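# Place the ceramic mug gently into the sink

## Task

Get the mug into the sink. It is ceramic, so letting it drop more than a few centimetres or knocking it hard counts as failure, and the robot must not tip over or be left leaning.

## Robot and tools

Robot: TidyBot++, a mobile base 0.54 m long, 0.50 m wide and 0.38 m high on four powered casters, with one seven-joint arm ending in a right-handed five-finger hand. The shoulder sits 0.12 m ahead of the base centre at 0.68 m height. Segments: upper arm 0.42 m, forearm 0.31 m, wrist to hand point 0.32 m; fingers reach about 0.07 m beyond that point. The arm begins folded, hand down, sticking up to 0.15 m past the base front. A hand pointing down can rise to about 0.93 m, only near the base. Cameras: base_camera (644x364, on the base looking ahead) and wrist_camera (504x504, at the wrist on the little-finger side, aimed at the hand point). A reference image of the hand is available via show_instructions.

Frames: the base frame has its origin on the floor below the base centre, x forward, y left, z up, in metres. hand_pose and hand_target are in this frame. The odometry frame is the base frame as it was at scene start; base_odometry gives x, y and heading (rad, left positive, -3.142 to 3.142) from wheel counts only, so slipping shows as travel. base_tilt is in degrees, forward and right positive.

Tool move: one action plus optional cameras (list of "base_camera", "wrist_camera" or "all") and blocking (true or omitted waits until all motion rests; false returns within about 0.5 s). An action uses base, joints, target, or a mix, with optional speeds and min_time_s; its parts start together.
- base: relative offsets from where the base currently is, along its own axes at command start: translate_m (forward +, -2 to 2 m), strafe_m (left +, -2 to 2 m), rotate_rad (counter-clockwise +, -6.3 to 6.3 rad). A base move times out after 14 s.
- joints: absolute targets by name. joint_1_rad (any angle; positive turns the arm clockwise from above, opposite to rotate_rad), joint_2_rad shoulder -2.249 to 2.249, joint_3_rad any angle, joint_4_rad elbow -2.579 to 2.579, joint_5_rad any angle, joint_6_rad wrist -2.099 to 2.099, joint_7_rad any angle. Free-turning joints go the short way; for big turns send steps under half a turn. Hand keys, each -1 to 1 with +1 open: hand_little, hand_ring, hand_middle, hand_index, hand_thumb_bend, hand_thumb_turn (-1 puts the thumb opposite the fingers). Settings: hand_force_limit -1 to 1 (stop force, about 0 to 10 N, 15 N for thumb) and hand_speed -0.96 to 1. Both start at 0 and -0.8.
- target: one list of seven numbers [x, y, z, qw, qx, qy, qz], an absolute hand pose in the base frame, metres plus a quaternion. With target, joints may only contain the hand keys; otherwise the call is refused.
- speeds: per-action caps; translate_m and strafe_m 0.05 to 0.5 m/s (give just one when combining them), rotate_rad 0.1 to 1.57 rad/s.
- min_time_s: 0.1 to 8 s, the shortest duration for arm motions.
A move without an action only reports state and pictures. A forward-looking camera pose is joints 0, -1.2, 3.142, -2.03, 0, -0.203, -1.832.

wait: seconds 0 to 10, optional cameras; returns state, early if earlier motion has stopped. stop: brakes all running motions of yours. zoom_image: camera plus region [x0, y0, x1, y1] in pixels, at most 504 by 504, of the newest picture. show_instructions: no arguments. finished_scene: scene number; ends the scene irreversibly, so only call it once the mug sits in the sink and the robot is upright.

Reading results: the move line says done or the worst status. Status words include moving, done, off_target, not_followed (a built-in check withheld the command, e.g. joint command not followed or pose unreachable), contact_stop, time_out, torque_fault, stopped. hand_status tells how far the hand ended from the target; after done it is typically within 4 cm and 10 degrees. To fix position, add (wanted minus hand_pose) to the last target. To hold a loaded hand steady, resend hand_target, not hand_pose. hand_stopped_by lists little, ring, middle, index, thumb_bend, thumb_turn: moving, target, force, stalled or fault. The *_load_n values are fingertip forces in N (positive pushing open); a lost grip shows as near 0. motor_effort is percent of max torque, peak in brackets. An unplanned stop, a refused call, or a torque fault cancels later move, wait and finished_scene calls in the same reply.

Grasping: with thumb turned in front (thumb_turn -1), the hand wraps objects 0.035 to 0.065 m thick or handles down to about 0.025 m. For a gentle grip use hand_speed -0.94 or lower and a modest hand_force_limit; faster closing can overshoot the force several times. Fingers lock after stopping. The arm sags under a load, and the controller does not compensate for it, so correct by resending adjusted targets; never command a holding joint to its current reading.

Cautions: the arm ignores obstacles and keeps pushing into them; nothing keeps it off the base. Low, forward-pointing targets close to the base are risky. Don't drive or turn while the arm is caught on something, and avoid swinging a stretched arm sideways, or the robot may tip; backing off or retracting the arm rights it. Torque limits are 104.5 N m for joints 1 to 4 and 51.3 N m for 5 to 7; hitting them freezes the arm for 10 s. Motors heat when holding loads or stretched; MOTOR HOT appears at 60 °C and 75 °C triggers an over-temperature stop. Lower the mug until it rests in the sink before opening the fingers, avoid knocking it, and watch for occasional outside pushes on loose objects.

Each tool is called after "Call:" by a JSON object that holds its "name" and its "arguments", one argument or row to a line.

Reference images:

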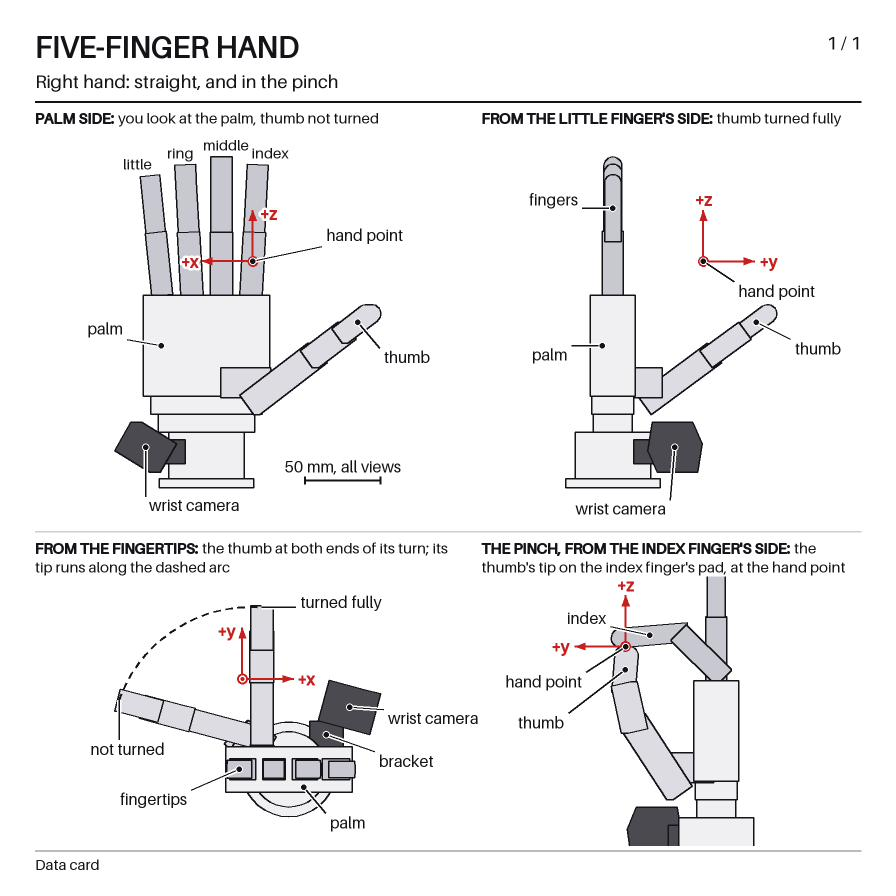

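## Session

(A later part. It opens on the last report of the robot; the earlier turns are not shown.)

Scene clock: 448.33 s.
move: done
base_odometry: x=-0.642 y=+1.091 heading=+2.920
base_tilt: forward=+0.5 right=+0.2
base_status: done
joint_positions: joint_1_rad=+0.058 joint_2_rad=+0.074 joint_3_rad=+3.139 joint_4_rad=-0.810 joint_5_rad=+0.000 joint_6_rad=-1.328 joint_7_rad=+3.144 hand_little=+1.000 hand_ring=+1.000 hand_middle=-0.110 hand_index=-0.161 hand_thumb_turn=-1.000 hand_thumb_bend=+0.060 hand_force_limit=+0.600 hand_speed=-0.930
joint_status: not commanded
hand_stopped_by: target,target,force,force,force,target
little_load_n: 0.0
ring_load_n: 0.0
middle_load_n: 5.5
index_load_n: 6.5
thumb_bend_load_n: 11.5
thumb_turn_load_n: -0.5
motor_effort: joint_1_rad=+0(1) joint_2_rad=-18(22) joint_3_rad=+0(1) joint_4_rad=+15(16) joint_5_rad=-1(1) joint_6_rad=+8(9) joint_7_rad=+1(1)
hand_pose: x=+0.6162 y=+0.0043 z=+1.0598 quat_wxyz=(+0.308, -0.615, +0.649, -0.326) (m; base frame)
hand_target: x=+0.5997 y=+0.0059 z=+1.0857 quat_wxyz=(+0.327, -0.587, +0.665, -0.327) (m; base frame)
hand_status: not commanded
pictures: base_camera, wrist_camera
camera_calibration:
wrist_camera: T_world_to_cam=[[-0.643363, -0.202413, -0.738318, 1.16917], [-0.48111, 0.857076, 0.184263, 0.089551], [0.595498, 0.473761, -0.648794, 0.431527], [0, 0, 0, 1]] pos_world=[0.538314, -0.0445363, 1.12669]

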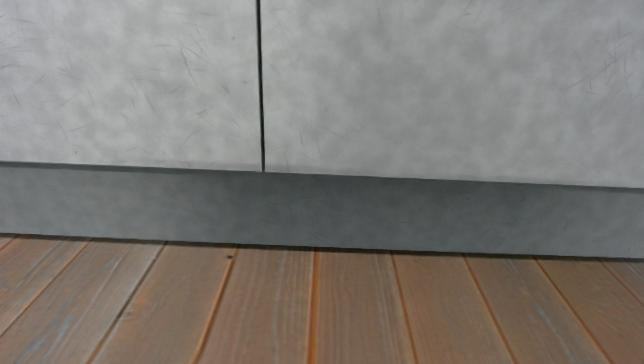

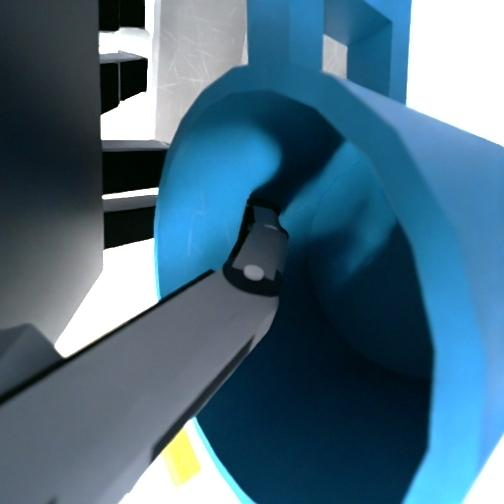

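Call:
{"name": "zoom_image", "arguments": {
  "camera": "wrist_camera",
  "region": [95, 0, 175, 80]
}}

Scaled by 6.300 from the camera's 504x504 image, which has a finer 720x720 frame.

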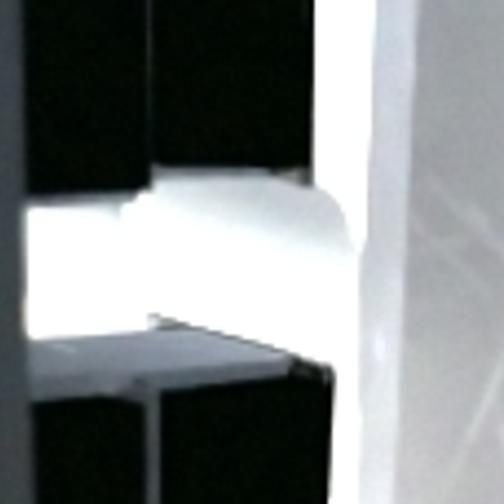

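Call:
{"name": "move", "arguments": {
  "base": {"translate_m": 0.16, "strafe_m": -0.134},
  "speeds": {"translate_m": 0.2},
  "cameras": ["all"]
}}

Call:
{"name": "zoom_image", "arguments": {
  "camera": "wrist_camera",
  "region": [60, 0, 260, 200]
}}

Scene clock: 495.03 s.
move: done
base_odometry: x=-0.768 y=+1.256 heading=+2.920
base_tilt: forward=+0.5 right=+0.3
base_status: done
joint_positions: joint_1_rad=+0.058 joint_2_rad=+0.073 joint_3_rad=+3.139 joint_4_rad=-0.810 joint_5_rad=+0.000 joint_6_rad=-1.328 joint_7_rad=+3.144 hand_little=+1.000 hand_ring=+1.000 hand_middle=-0.110 hand_index=-0.161 hand_thumb_turn=-1.000 hand_thumb_bend=+0.060 hand_force_limit=+0.600 hand_speed=-0.930
joint_status: not commanded
hand_stopped_by: target,target,force,force,force,target
little_load_n: 0.0
ring_load_n: 0.0
middle_load_n: 6.0
index_load_n: 6.0
thumb_bend_load_n: 11.5
thumb_turn_load_n: 0.0
motor_effort: joint_1_rad=+0(2) joint_2_rad=-18(22) joint_3_rad=+1(2) joint_4_rad=+15(16) joint_5_rad=-1(1) joint_6_rad=+8(9) joint_7_rad=+0(1)
hand_pose: x=+0.6157 y=+0.0041 z=+1.0603 quat_wxyz=(+0.308, -0.615, +0.649, -0.326) (m; base frame)
hand_target: x=+0.5997 y=+0.0059 z=+1.0857 quat_wxyz=(+0.327, -0.587, +0.665, -0.327) (m; base frame)
hand_status: not commanded
pictures: base_camera, wrist_camera
camera_calibration:
wrist_camera: T_world_to_cam=[[-0.642949, -0.202031, -0.738783, 1.16937], [-0.480693, 0.857395, 0.183871, 0.0895948], [0.596281, 0.473347, -0.648376, 0.43132], [0, 0, 0, 1]] pos_world=[0.537722, -0.0447344, 1.12709]

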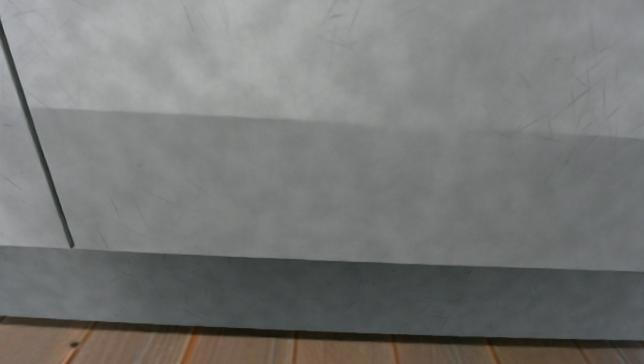

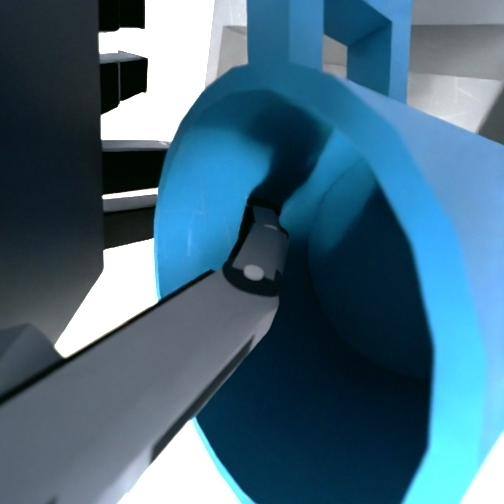

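Scaled by 2.520 from the camera's 504x504 image, which has a finer 720x720 frame.

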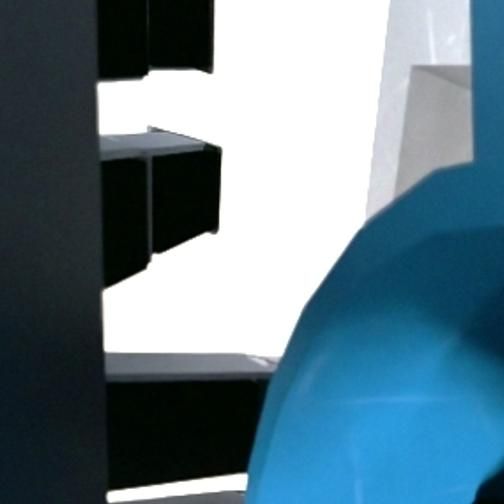

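Call:
{"name": "zoom_image", "arguments": {
  "camera": "wrist_camera",
  "region": [200, 0, 504, 160]
}}

Scaled by 1.658 from the camera's 504x504 image, which has a finer 720x720 frame.

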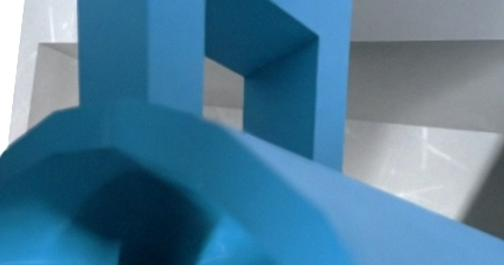

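Call:
{"name": "move", "arguments": {
  "base": {"translate_m": 0.065},
  "speeds": {"translate_m": 0.15}
}}

Call:
{"name": "move", "arguments": {
  "joints": {"joint_2_rad": -0.10, "joint_4_rad": -1.217, "joint_6_rad": -0.97},
  "min_time_s": 3,
  "cameras": ["wrist_camera"]
}}

Call:
{"name": "zoom_image", "arguments": {
  "camera": "wrist_camera",
  "region": [100, 0, 504, 200]
}}

Scene clock: 539.43 s.
move: done
base_odometry: x=-0.832 y=+1.271 heading=+2.920
base_tilt: forward=+0.5 right=+0.2
base_status: done
joint_positions: joint_1_rad=+0.058 joint_2_rad=+0.072 joint_3_rad=+3.139 joint_4_rad=-0.810 joint_5_rad=+0.000 joint_6_rad=-1.328 joint_7_rad=+3.144 hand_little=+1.000 hand_ring=+1.000 hand_middle=-0.110 hand_index=-0.161 hand_thumb_turn=-1.000 hand_thumb_bend=+0.060 hand_force_limit=+0.600 hand_speed=-0.930
joint_status: not commanded
hand_stopped_by: target,target,force,force,force,target
little_load_n: 0.0
ring_load_n: 0.0
middle_load_n: 6.0
index_load_n: 6.5
thumb_bend_load_n: 11.5
thumb_turn_load_n: 0.0
motor_effort: joint_1_rad=-1(1) joint_2_rad=-18(21) joint_3_rad=+0(1) joint_4_rad=+15(16) joint_5_rad=-1(1) joint_6_rad=+8(9) joint_7_rad=+1(1)
hand_pose: x=+0.6154 y=+0.0041 z=+1.0606 quat_wxyz=(+0.308, -0.615, +0.649, -0.326) (m; base frame)
hand_target: x=+0.5997 y=+0.0059 z=+1.0857 quat_wxyz=(+0.327, -0.587, +0.665, -0.327) (m; base frame)
hand_status: not commanded
pictures: none

Scene clock: 542.73 s.
move: done
base_odometry: x=-0.832 y=+1.271 heading=+2.920
base_tilt: forward=+0.5 right=+0.3
base_status: not commanded
joint_positions: joint_1_rad=+0.058 joint_2_rad=-0.047 joint_3_rad=+3.139 joint_4_rad=-1.192 joint_5_rad=+0.000 joint_6_rad=-1.035 joint_7_rad=+3.144 hand_little=+1.000 hand_ring=+1.000 hand_middle=-0.110 hand_index=-0.161 hand_thumb_turn=-1.000 hand_thumb_bend=+0.060 hand_force_limit=+0.600 hand_speed=-0.930
joint_status: all done
hand_stopped_by: target,target,force,force,force,target
little_load_n: 0.0
ring_load_n: 0.0
middle_load_n: 6.0
index_load_n: 6.0
thumb_bend_load_n: 11.5
thumb_turn_load_n: -0.5
motor_effort: joint_1_rad=+0(1) joint_2_rad=-16(19) joint_3_rad=+0(1) joint_4_rad=+17(18) joint_5_rad=-1(1) joint_6_rad=+9(9) joint_7_rad=+1(1)
hand_pose: x=+0.6162 y=+0.0041 z=+0.9984 quat_wxyz=(+0.317, -0.610, +0.644, -0.337) (m; base frame)
hand_target: x=+0.6122 y=+0.0050 z=+1.0287 quat_wxyz=(+0.356, -0.572, +0.648, -0.356) (m; base frame)
hand_status: not commanded
pictures: wrist_camera
camera_calibration:
wrist_camera: T_world_to_cam=[[-0.619592, -0.203467, -0.758095, 1.12889], [-0.48613, 0.857762, 0.167098, 0.12124], [0.616266, 0.472066, -0.630373, 0.360635], [0, 0, 0, 1]] pos_world=[0.536139, -0.0445479, 1.06288]

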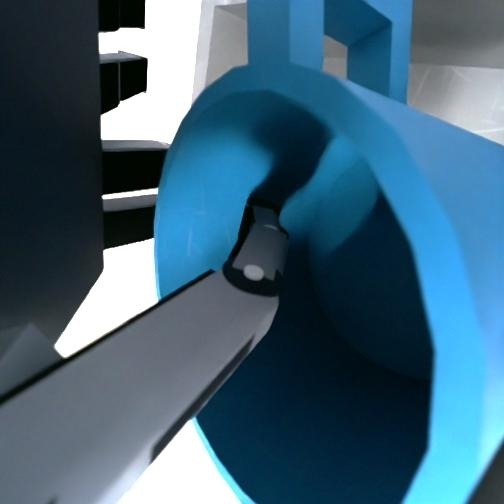

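Scaled by 1.248 from the camera's 504x504 image, which has a finer 720x720 frame.

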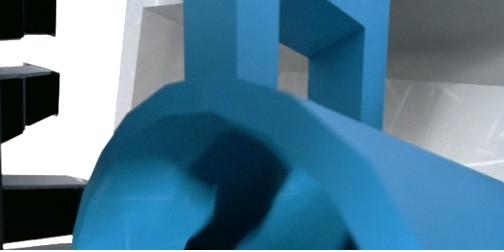

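Call:
{"name": "move", "arguments": {
  "joints": {"joint_2_rad": -0.152, "joint_4_rad": -1.50, "joint_6_rad": -0.737},
  "min_time_s": 3,
  "cameras": ["wrist_camera"]
}}

Scene clock: 551.93 s.
move: done
base_odometry: x=-0.832 y=+1.271 heading=+2.920
base_tilt: forward=+0.5 right=+0.3
base_status: not commanded
joint_positions: joint_1_rad=+0.058 joint_2_rad=-0.100 joint_3_rad=+3.139 joint_4_rad=-1.474 joint_5_rad=+0.000 joint_6_rad=-0.802 joint_7_rad=+3.144 hand_little=+1.000 hand_ring=+1.000 hand_middle=-0.110 hand_index=-0.161 hand_thumb_turn=-1.000 hand_thumb_bend=+0.060 hand_force_limit=+0.600 hand_speed=-0.930
joint_status: all done
hand_stopped_by: target,target,force,force,force,target
little_load_n: 0.0
ring_load_n: 0.0
middle_load_n: 6.0
index_load_n: 6.5
thumb_bend_load_n: 11.5
thumb_turn_load_n: 0.0
motor_effort: joint_1_rad=+0(1) joint_2_rad=-15(17) joint_3_rad=+1(1) joint_4_rad=+18(19) joint_5_rad=-1(1) joint_6_rad=+9(10) joint_7_rad=+1(1)
hand_pose: x=+0.6171 y=+0.0041 z=+0.9291 quat_wxyz=(+0.318, -0.609, +0.643, -0.338) (m; base frame)
hand_target: x=+0.6150 y=+0.0049 z=+0.9581 quat_wxyz=(+0.356, -0.572, +0.647, -0.357) (m; base frame)
hand_status: not commanded
pictures: wrist_camera
camera_calibration:
wrist_camera: T_world_to_cam=[[-0.616648, -0.203706, -0.760427, 1.07723], [-0.486747, 0.857835, 0.164915, 0.135682], [0.618727, 0.47183, -0.628135, 0.312812], [0, 0, 0, 1]] pos_world=[0.536767, -0.0445502, 0.993264]

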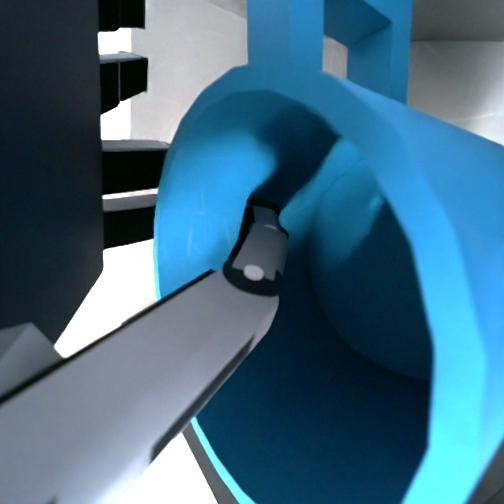

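Call:
{"name": "move", "arguments": {
  "joints": {"joint_2_rad": -0.165, "joint_4_rad": -1.708, "joint_6_rad": -0.547},
  "min_time_s": 3,
  "cameras": ["wrist_camera"]
}}

Scene clock: 560.07 s.
move: done
base_odometry: x=-0.832 y=+1.271 heading=+2.920
base_tilt: forward=+0.5 right=+0.3
base_status: not commanded
joint_positions: joint_1_rad=+0.058 joint_2_rad=-0.113 joint_3_rad=+3.139 joint_4_rad=-1.681 joint_5_rad=+0.000 joint_6_rad=-0.612 joint_7_rad=+3.144 hand_little=+1.000 hand_ring=+1.000 hand_middle=-0.110 hand_index=-0.161 hand_thumb_turn=-1.000 hand_thumb_bend=+0.060 hand_force_limit=+0.600 hand_speed=-0.930
joint_status: all done
hand_stopped_by: target,target,force,force,force,target
little_load_n: 0.0
ring_load_n: 0.0
middle_load_n: 5.5
index_load_n: 6.5
thumb_bend_load_n: 11.5
thumb_turn_load_n: -0.5
motor_effort: joint_1_rad=+0(1) joint_2_rad=-15(16) joint_3_rad=+0(1) joint_4_rad=+18(20) joint_5_rad=-1(1) joint_6_rad=+8(9) joint_7_rad=+0(1)
hand_pose: x=+0.6167 y=+0.0041 z=+0.8669 quat_wxyz=(+0.317, -0.610, +0.644, -0.337) (m; base frame)
hand_target: x=+0.6162 y=+0.0048 z=+0.8953 quat_wxyz=(+0.355, -0.573, +0.648, -0.355) (m; base frame)
hand_status: not commanded
pictures: wrist_camera
camera_calibration:
wrist_camera: T_world_to_cam=[[-0.619736, -0.203577, -0.757947, 1.02944], [-0.486087, 0.857795, 0.167054, 0.143476], [0.616155, 0.471957, -0.630563, 0.277665], [0, 0, 0, 1]] pos_world=[0.536638, -0.0445489, 0.931378]

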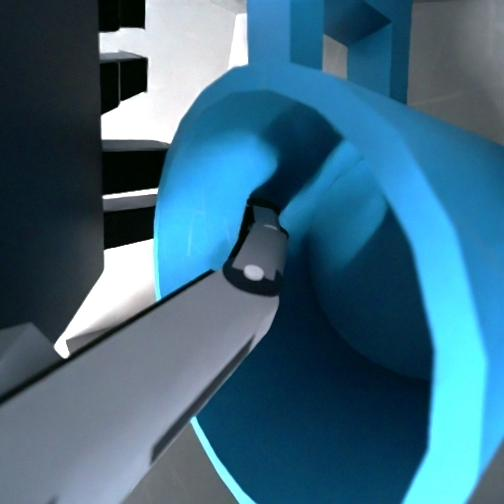

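Call:
{"name": "move", "arguments": {
  "joints": {"joint_2_rad": -0.165, "joint_4_rad": -1.832, "joint_6_rad": -0.417},
  "min_time_s": 3,
  "cameras": ["wrist_camera"]
}}

Call:
{"name": "move", "arguments": {
  "joints": {"joint_4_rad": -1.863, "joint_6_rad": -0.386},
  "min_time_s": 2,
  "cameras": ["wrist_camera"]
}}

Scene clock: 570.70 s.
move: done
base_odometry: x=-0.832 y=+1.271 heading=+2.920
base_tilt: forward=+0.5 right=+0.3
base_status: not commanded
joint_positions: joint_1_rad=+0.058 joint_2_rad=-0.113 joint_3_rad=+3.139 joint_4_rad=-1.805 joint_5_rad=+0.000 joint_6_rad=-0.482 joint_7_rad=+3.144 hand_little=+1.000 hand_ring=+1.000 hand_middle=-0.110 hand_index=-0.161 hand_thumb_turn=-1.000 hand_thumb_bend=+0.060 hand_force_limit=+0.600 hand_speed=-0.930
joint_status: all done
hand_stopped_by: target,target,force,force,force,target
little_load_n: 0.0
ring_load_n: 0.0
middle_load_n: 5.5
index_load_n: 6.5
thumb_bend_load_n: 11.5
thumb_turn_load_n: 0.0
motor_effort: joint_1_rad=-1(1) joint_2_rad=-15(16) joint_3_rad=+0(1) joint_4_rad=+18(19) joint_5_rad=-1(1) joint_6_rad=+8(9) joint_7_rad=+0(1)
hand_pose: x=+0.6158 y=+0.0041 z=+0.8300 quat_wxyz=(+0.319, -0.609, +0.642, -0.339) (m; base frame)
hand_target: x=+0.6161 y=+0.0048 z=+0.8578 quat_wxyz=(+0.357, -0.572, +0.647, -0.357) (m; base frame)
hand_status: not commanded
pictures: wrist_camera
camera_calibration:
wrist_camera: T_world_to_cam=[[-0.614259, -0.203859, -0.762318, 1.00122], [-0.487299, 0.85784, 0.163251, 0.153039], [0.620666, 0.471755, -0.626276, 0.248596], [0, 0, 0, 1]] pos_world=[0.535289, -0.0444515, 0.893953]

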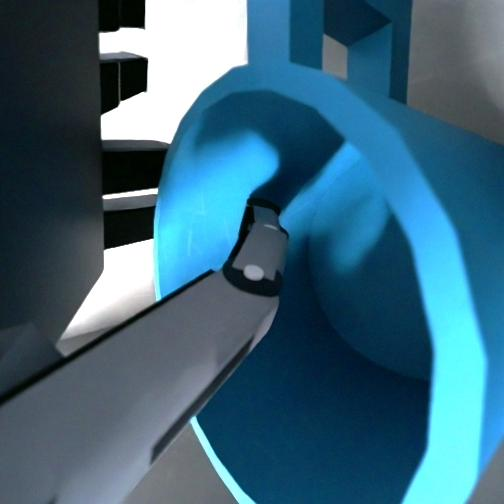

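Scene clock: 573.00 s.
move: done
base_odometry: x=-0.832 y=+1.271 heading=+2.920
base_tilt: forward=+0.5 right=+0.3
base_status: not commanded
joint_positions: joint_1_rad=+0.058 joint_2_rad=-0.113 joint_3_rad=+3.139 joint_4_rad=-1.835 joint_5_rad=+0.000 joint_6_rad=-0.451 joint_7_rad=+3.144 hand_little=+1.000 hand_ring=+1.000 hand_middle=-0.110 hand_index=-0.161 hand_thumb_turn=-1.000 hand_thumb_bend=+0.060 hand_force_limit=+0.600 hand_speed=-0.930
joint_status: all done
hand_stopped_by: target,target,force,force,force,target
little_load_n: 0.0
ring_load_n: 0.0
middle_load_n: 5.5
index_load_n: 7.0
thumb_bend_load_n: 11.5
thumb_turn_load_n: -0.5
motor_effort: joint_1_rad=-1(1) joint_2_rad=-15(15) joint_3_rad=+1(1) joint_4_rad=+18(19) joint_5_rad=-1(1) joint_6_rad=+8(9) joint_7_rad=+1(1)
hand_pose: x=+0.6147 y=+0.0042 z=+0.8207 quat_wxyz=(+0.320, -0.609, +0.642, -0.339) (m; base frame)
hand_target: x=+0.6150 y=+0.0049 z=+0.8482 quat_wxyz=(+0.357, -0.572, +0.647, -0.357) (m; base frame)
hand_status: not commanded
pictures: wrist_camera
camera_calibration:
wrist_camera: T_world_to_cam=[[-0.613785, -0.20395, -0.762674, 0.993453], [-0.487433, 0.857834, 0.162879, 0.154376], [0.621029, 0.471725, -0.625938, 0.243019], [0, 0, 0, 1]] pos_world=[0.534093, -0.0444522, 0.884651]

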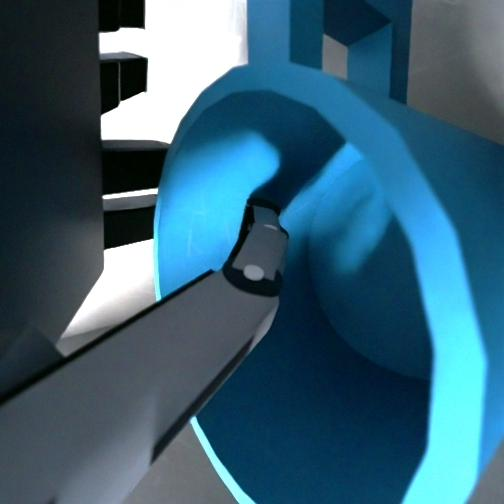

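Continue in small steps.

Call:
{"name": "move", "arguments": {
  "joints": {"joint_4_rad": -1.890, "joint_6_rad": -0.359},
  "min_time_s": 2,
  "cameras": ["wrist_camera"]
}}

Call:
{"name": "move", "arguments": {
  "joints": {"joint_4_rad": -1.912, "joint_6_rad": -0.337},
  "min_time_s": 2,
  "cameras": ["wrist_camera"]
}}

Call:
{"name": "move", "arguments": {
  "joints": {"joint_4_rad": -1.934, "joint_6_rad": -0.315},
  "min_time_s": 2,
  "cameras": ["wrist_camera"]
}}

Scene clock: 582.27 s.
move: done
base_odometry: x=-0.832 y=+1.271 heading=+2.920
base_tilt: forward=+0.5 right=+0.2
base_status: not commanded
joint_positions: joint_1_rad=+0.058 joint_2_rad=-0.113 joint_3_rad=+3.139 joint_4_rad=-1.862 joint_5_rad=+0.000 joint_6_rad=-0.424 joint_7_rad=+3.144 hand_little=+1.000 hand_ring=+1.000 hand_middle=-0.110 hand_index=-0.161 hand_thumb_turn=-1.000 hand_thumb_bend=+0.060 hand_force_limit=+0.600 hand_speed=-0.930
joint_status: all done
hand_stopped_by: target,target,force,force,force,target
little_load_n: 0.0
ring_load_n: 0.0
middle_load_n: 5.5
index_load_n: 6.5
thumb_bend_load_n: 11.5
thumb_turn_load_n: 0.0
motor_effort: joint_1_rad=-1(1) joint_2_rad=-15(16) joint_3_rad=+0(1) joint_4_rad=+17(19) joint_5_rad=-1(1) joint_6_rad=+9(9) joint_7_rad=+1(1)
hand_pose: x=+0.6133 y=+0.0043 z=+0.8124 quat_wxyz=(+0.320, -0.609, +0.642, -0.339) (m; base frame)
hand_target: x=+0.6138 y=+0.0050 z=+0.8398 quat_wxyz=(+0.357, -0.572, +0.647, -0.357) (m; base frame)
hand_status: not commanded
pictures: wrist_camera
camera_calibration:
wrist_camera: T_world_to_cam=[[-0.613738, -0.203914, -0.762722, 0.986287], [-0.487443, 0.857826, 0.162889, 0.155021], [0.621068, 0.471755, -0.625877, 0.238448], [0, 0, 0, 1]] pos_world=[0.532793, -0.0443519, 0.876251]

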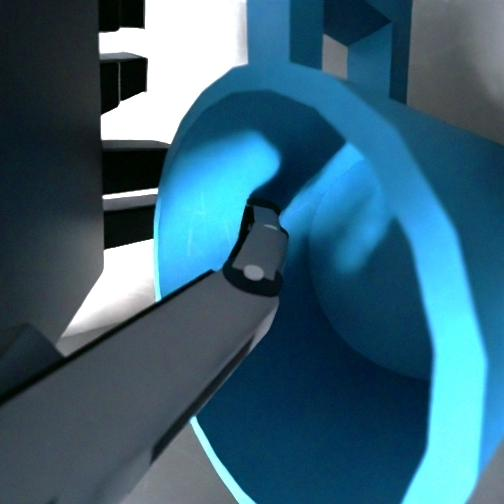

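Scene clock: 584.57 s.
move: done
base_odometry: x=-0.832 y=+1.271 heading=+2.920
base_tilt: forward=+0.5 right=+0.3
base_status: not commanded
joint_positions: joint_1_rad=+0.058 joint_2_rad=-0.113 joint_3_rad=+3.139 joint_4_rad=-1.884 joint_5_rad=+0.000 joint_6_rad=-0.402 joint_7_rad=+3.144 hand_little=+1.000 hand_ring=+1.000 hand_middle=-0.110 hand_index=-0.161 hand_thumb_turn=-1.000 hand_thumb_bend=+0.060 hand_force_limit=+0.600 hand_speed=-0.930
joint_status: all done
hand_stopped_by: target,target,force,force,force,target
little_load_n: 0.0
ring_load_n: 0.0
middle_load_n: 5.5
index_load_n: 6.5
thumb_bend_load_n: 11.5
thumb_turn_load_n: 0.0
motor_effort: joint_1_rad=+0(1) joint_2_rad=-15(15) joint_3_rad=+0(1) joint_4_rad=+18(19) joint_5_rad=-1(1) joint_6_rad=+8(10) joint_7_rad=+1(1)
hand_pose: x=+0.6120 y=+0.0043 z=+0.8056 quat_wxyz=(+0.320, -0.609, +0.642, -0.339) (m; base frame)
hand_target: x=+0.6127 y=+0.0050 z=+0.8329 quat_wxyz=(+0.357, -0.572, +0.647, -0.357) (m; base frame)
hand_status: not commanded
pictures: wrist_camera
camera_calibration:
wrist_camera: T_world_to_cam=[[-0.613713, -0.203895, -0.762747, 0.980333], [-0.487359, 0.85789, 0.162805, 0.155441], [0.621158, 0.471648, -0.625868, 0.234891], [0, 0, 0, 1]] pos_world=[0.531494, -0.044252, 0.86945]

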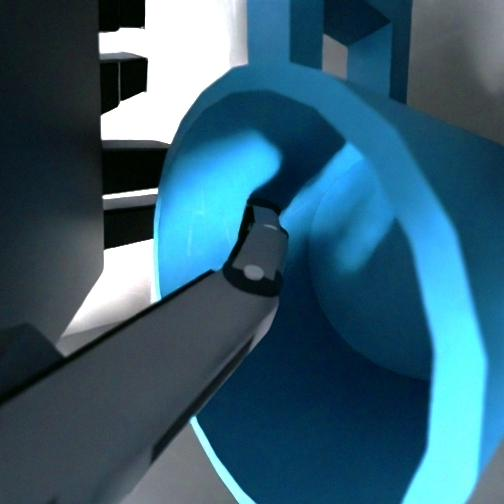

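Scene clock: 586.83 s.
move: done
base_odometry: x=-0.832 y=+1.271 heading=+2.920
base_tilt: forward=+0.5 right=+0.3
base_status: not commanded
joint_positions: joint_1_rad=+0.058 joint_2_rad=-0.113 joint_3_rad=+3.139 joint_4_rad=-1.903 joint_5_rad=+0.000 joint_6_rad=-0.377 joint_7_rad=+3.144 hand_little=+1.000 hand_ring=+1.000 hand_middle=-0.110 hand_index=-0.161 hand_thumb_turn=-1.000 hand_thumb_bend=+0.060 hand_force_limit=+0.600 hand_speed=-0.930
joint_status: all done
hand_stopped_by: target,target,force,force,force,target
little_load_n: 0.0
ring_load_n: 0.0
middle_load_n: 5.5
index_load_n: 6.5
thumb_bend_load_n: 11.5
thumb_turn_load_n: -0.5
motor_effort: joint_1_rad=+0(1) joint_2_rad=-15(15) joint_3_rad=+1(1) joint_4_rad=+17(19) joint_5_rad=+0(1) joint_6_rad=+8(9) joint_7_rad=+1(1)
hand_pose: x=+0.6121 y=+0.0043 z=+0.8011 quat_wxyz=(+0.321, -0.608, +0.641, -0.341) (m; base frame)
hand_target: x=+0.6114 y=+0.0051 z=+0.8262 quat_wxyz=(+0.357, -0.572, +0.647, -0.357) (m; base frame)
hand_status: not commanded
pictures: wrist_camera
camera_calibration:
wrist_camera: T_world_to_cam=[[-0.609148, -0.204099, -0.766343, 0.977096], [-0.488361, 0.857903, 0.159703, 0.159332], [0.624853, 0.471535, -0.622265, 0.22689], [0, 0, 0, 1]] pos_world=[0.531236, -0.0442537, 0.864531]

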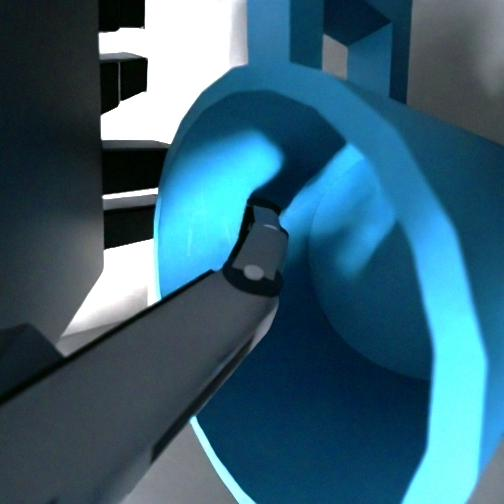

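Call:
{"name": "move", "arguments": {
  "joints": {"joint_4_rad": -1.954, "joint_6_rad": -0.295},
  "min_time_s": 2,
  "cameras": ["wrist_camera"]
}}

Scene clock: 592.00 s.
move: done
base_odometry: x=-0.832 y=+1.271 heading=+2.920
base_tilt: forward=+0.5 right=+0.2
base_status: not commanded
joint_positions: joint_1_rad=+0.058 joint_2_rad=-0.115 joint_3_rad=+3.139 joint_4_rad=-1.916 joint_5_rad=+0.000 joint_6_rad=-0.350 joint_7_rad=+3.142 hand_little=+1.000 hand_ring=+1.000 hand_middle=-0.110 hand_index=-0.161 hand_thumb_turn=-1.000 hand_thumb_bend=+0.060 hand_force_limit=+0.600 hand_speed=-0.930
joint_status: all done
hand_stopped_by: target,target,force,force,force,target
little_load_n: 0.0
ring_load_n: 0.0
middle_load_n: 5.0
index_load_n: 6.0
thumb_bend_load_n: 11.0
thumb_turn_load_n: 0.0
motor_effort: joint_1_rad=-1(1) joint_2_rad=-15(15) joint_3_rad=+0(1) joint_4_rad=+16(18) joint_5_rad=+0(1) joint_6_rad=+8(9) joint_7_rad=+1(2)
hand_pose: x=+0.6141 y=+0.0044 z=+0.8009 quat_wxyz=(+0.326, -0.605, +0.639, -0.345) (m; base frame)
hand_target: x=+0.6101 y=+0.0052 z=+0.8200 quat_wxyz=(+0.357, -0.572, +0.647, -0.357) (m; base frame)
hand_status: not commanded
pictures: wrist_camera
camera_calibration:
wrist_camera: T_world_to_cam=[[-0.598221, -0.202426, -0.775342, 0.978517], [-0.489455, 0.858407, 0.15353, 0.165858], [0.634481, 0.47134, -0.612595, 0.211834], [0, 0, 0, 1]] pos_world=[0.532144, -0.0441417, 0.86299]

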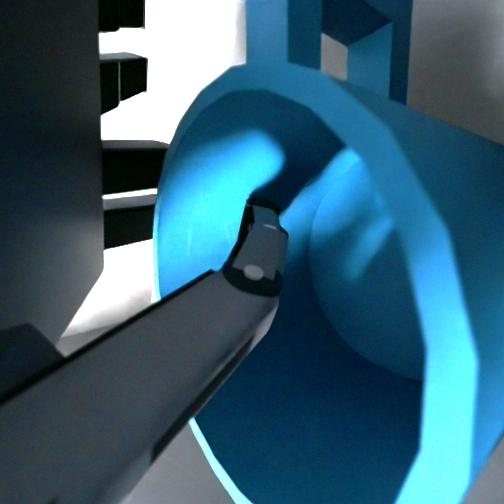

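Call:
{"name": "move", "arguments": {
  "joints": {"hand_thumb_bend": 0.35, "hand_speed": -0.88},
  "cameras": ["wrist_camera"]
}}

Call:
{"name": "move", "arguments": {
  "joints": {"hand_index": 0.25, "hand_middle": 0.25},
  "cameras": ["wrist_camera"]
}}

Scene clock: 598.43 s.
move: done
base_odometry: x=-0.832 y=+1.271 heading=+2.920
base_tilt: forward=+0.5 right=+0.3
base_status: not commanded
joint_positions: joint_1_rad=+0.058 joint_2_rad=-0.124 joint_3_rad=+3.139 joint_4_rad=-1.917 joint_5_rad=+0.000 joint_6_rad=-0.339 joint_7_rad=+3.142 hand_little=+1.000 hand_ring=+1.000 hand_middle=-0.111 hand_index=-0.162 hand_thumb_turn=-1.000 hand_thumb_bend=+0.350 hand_force_limit=+0.600 hand_speed=-0.880
joint_status: all done
hand_stopped_by: target,target,force,force,target,target
little_load_n: 0.0
ring_load_n: 0.0
middle_load_n: 0.0
index_load_n: 0.0
thumb_bend_load_n: 0.0
thumb_turn_load_n: 0.0
motor_effort: joint_1_rad=-1(1) joint_2_rad=-13(15) joint_3_rad=+0(1) joint_4_rad=+15(16) joint_5_rad=-1(1) joint_6_rad=+6(7) joint_7_rad=+1(1)
hand_pose: x=+0.6153 y=+0.0043 z=+0.8080 quat_wxyz=(+0.332, -0.601, +0.636, -0.352) (m; base frame)
hand_target: x=+0.6101 y=+0.0052 z=+0.8200 quat_wxyz=(+0.357, -0.572, +0.647, -0.357) (m; base frame)
hand_status: not commanded
pictures: wrist_camera
camera_calibration:
wrist_camera: T_world_to_cam=[[-0.58239, -0.20335, -0.787065, 0.984627], [-0.492482, 0.858562, 0.14259, 0.176142], [0.646748, 0.470658, -0.600164, 0.197905], [0, 0, 0, 1]] pos_world=[0.532189, -0.0441501, 0.868625]

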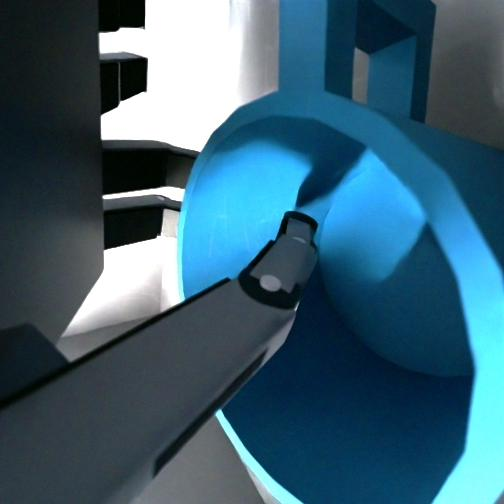

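Scene clock: 600.13 s.
move: done
base_odometry: x=-0.832 y=+1.271 heading=+2.920
base_tilt: forward=+0.5 right=+0.3
base_status: not commanded
joint_positions: joint_1_rad=+0.058 joint_2_rad=-0.124 joint_3_rad=+3.139 joint_4_rad=-1.917 joint_5_rad=+0.000 joint_6_rad=-0.339 joint_7_rad=+3.142 hand_little=+1.000 hand_ring=+1.000 hand_middle=+0.250 hand_index=+0.250 hand_thumb_turn=-1.000 hand_thumb_bend=+0.350 hand_force_limit=+0.600 hand_speed=-0.880
joint_status: all done
hand_stopped_by: target,target,target,target,target,target
little_load_n: 0.0
ring_load_n: 0.0
middle_load_n: 0.0
index_load_n: 0.0
thumb_bend_load_n: 0.0
thumb_turn_load_n: 0.0
motor_effort: joint_1_rad=-1(1) joint_2_rad=-13(14) joint_3_rad=+0(1) joint_4_rad=+14(15) joint_5_rad=-1(1) joint_6_rad=+6(6) joint_7_rad=+1(1)
hand_pose: x=+0.6153 y=+0.0043 z=+0.8080 quat_wxyz=(+0.332, -0.601, +0.636, -0.352) (m; base frame)
hand_target: x=+0.6101 y=+0.0052 z=+0.8200 quat_wxyz=(+0.357, -0.572, +0.647, -0.357) (m; base frame)
hand_status: not commanded
pictures: wrist_camera
camera_calibration:
wrist_camera: T_world_to_cam=[[-0.58239, -0.20335, -0.787065, 0.984627], [-0.492482, 0.858562, 0.14259, 0.176142], [0.646748, 0.470658, -0.600164, 0.197905], [0, 0, 0, 1]] pos_world=[0.532189, -0.0441501, 0.868625]

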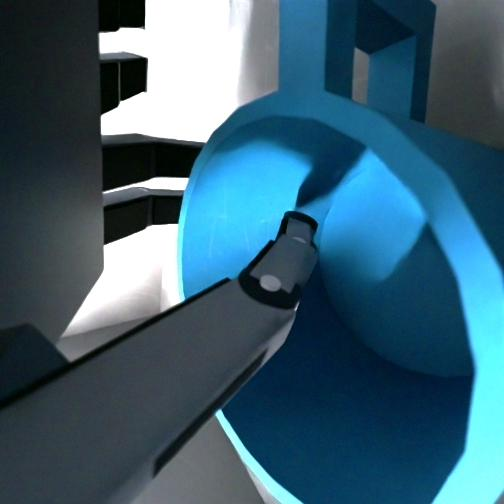

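Call:
{"name": "move", "arguments": {
  "joints": {"joint_2_rad": -0.17, "joint_4_rad": -1.72, "joint_6_rad": -0.56},
  "min_time_s": 2.5,
  "cameras": ["wrist_camera"]
}}

Call:
{"name": "move", "arguments": {
  "joints": {"joint_2_rad": -0.15, "joint_4_rad": -1.36, "joint_6_rad": -0.90},
  "min_time_s": 2,
  "cameras": ["wrist_camera"]
}}

Scene clock: 607.90 s.
move: done
base_odometry: x=-0.832 y=+1.271 heading=+2.920
base_tilt: forward=+0.5 right=+0.3
base_status: not commanded
joint_positions: joint_1_rad=+0.058 joint_2_rad=-0.137 joint_3_rad=+3.139 joint_4_rad=-1.754 joint_5_rad=+0.000 joint_6_rad=-0.507 joint_7_rad=+3.142 hand_little=+1.000 hand_ring=+1.000 hand_middle=+0.250 hand_index=+0.250 hand_thumb_turn=-1.000 hand_thumb_bend=+0.350 hand_force_limit=+0.600 hand_speed=-0.880
joint_status: all done
hand_stopped_by: target,target,target,target,target,target
little_load_n: 0.0
ring_load_n: 0.0
middle_load_n: 0.0
index_load_n: 0.0
thumb_bend_load_n: 0.0
thumb_turn_load_n: 0.0
motor_effort: joint_1_rad=-1(1) joint_2_rad=-12(14) joint_3_rad=+1(1) joint_4_rad=+16(17) joint_5_rad=+0(1) joint_6_rad=+7(8) joint_7_rad=+1(1)
hand_pose: x=+0.6191 y=+0.0041 z=+0.8638 quat_wxyz=(+0.335, -0.600, +0.635, -0.354) (m; base frame)
hand_target: x=+0.6099 y=+0.0052 z=+0.8877 quat_wxyz=(+0.349, -0.576, +0.652, -0.349) (m; base frame)
hand_status: not commanded
pictures: wrist_camera
camera_calibration:
wrist_camera: T_world_to_cam=[[-0.576573, -0.203659, -0.791256, 1.03057], [-0.493533, 0.858607, 0.138634, 0.174283], [0.651144, 0.470444, -0.595562, 0.222338], [0, 0, 0, 1]] pos_world=[0.535442, -0.0443529, 0.923702]

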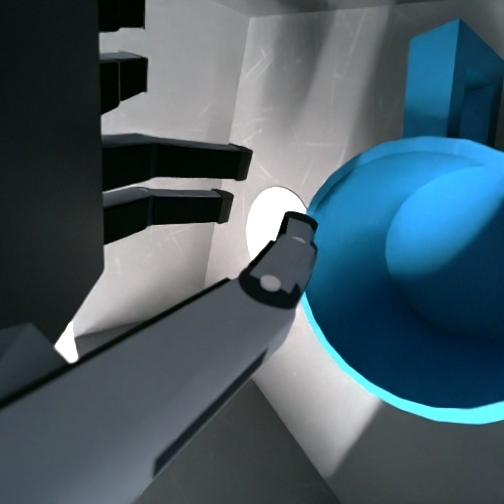

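Scene clock: 610.47 s.
move: done
base_odometry: x=-0.832 y=+1.271 heading=+2.920
base_tilt: forward=+0.5 right=+0.2
base_status: not commanded
joint_positions: joint_1_rad=+0.058 joint_2_rad=-0.137 joint_3_rad=+3.139 joint_4_rad=-1.391 joint_5_rad=+0.000 joint_6_rad=-0.848 joint_7_rad=+3.142 hand_little=+1.000 hand_ring=+1.000 hand_middle=+0.250 hand_index=+0.250 hand_thumb_turn=-1.000 hand_thumb_bend=+0.350 hand_force_limit=+0.600 hand_speed=-0.880
joint_status: all done
hand_stopped_by: target,target,target,target,target,target
little_load_n: 0.0
ring_load_n: 0.0
middle_load_n: 0.0
index_load_n: 0.0
thumb_bend_load_n: 0.0
thumb_turn_load_n: 0.0
motor_effort: joint_1_rad=-1(1) joint_2_rad=-12(13) joint_3_rad=+0(1) joint_4_rad=+15(17) joint_5_rad=+0(1) joint_6_rad=+7(8) joint_7_rad=+1(1)
hand_pose: x=+0.6086 y=+0.0047 z=+0.9816 quat_wxyz=(+0.341, -0.596, +0.631, -0.361) (m; base frame)
hand_target: x=+0.5981 y=+0.0059 z=+0.9935 quat_wxyz=(+0.349, -0.576, +0.652, -0.349) (m; base frame)
hand_status: not commanded
pictures: wrist_camera
camera_calibration:
wrist_camera: T_world_to_cam=[[-0.558732, -0.204662, -0.803699, 1.11931], [-0.496473, 0.858792, 0.126457, 0.16602], [0.664329, 0.46967, -0.581444, 0.277142], [0, 0, 0, 1]] pos_world=[0.523704, -0.043662, 1.03973]

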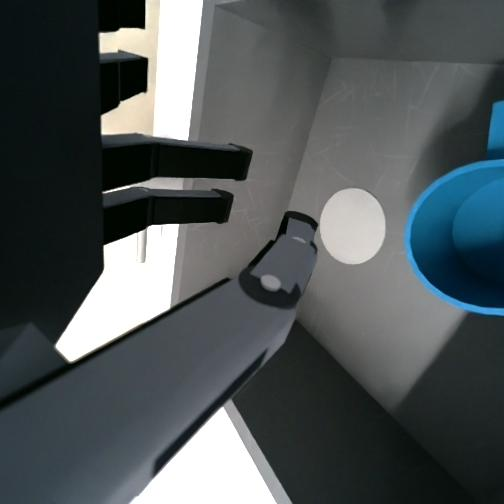

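Mug upright in the sink.

Call:
{"name": "finished_scene", "arguments": {
  "scene": 2
}}

The scene is finished: the task was done.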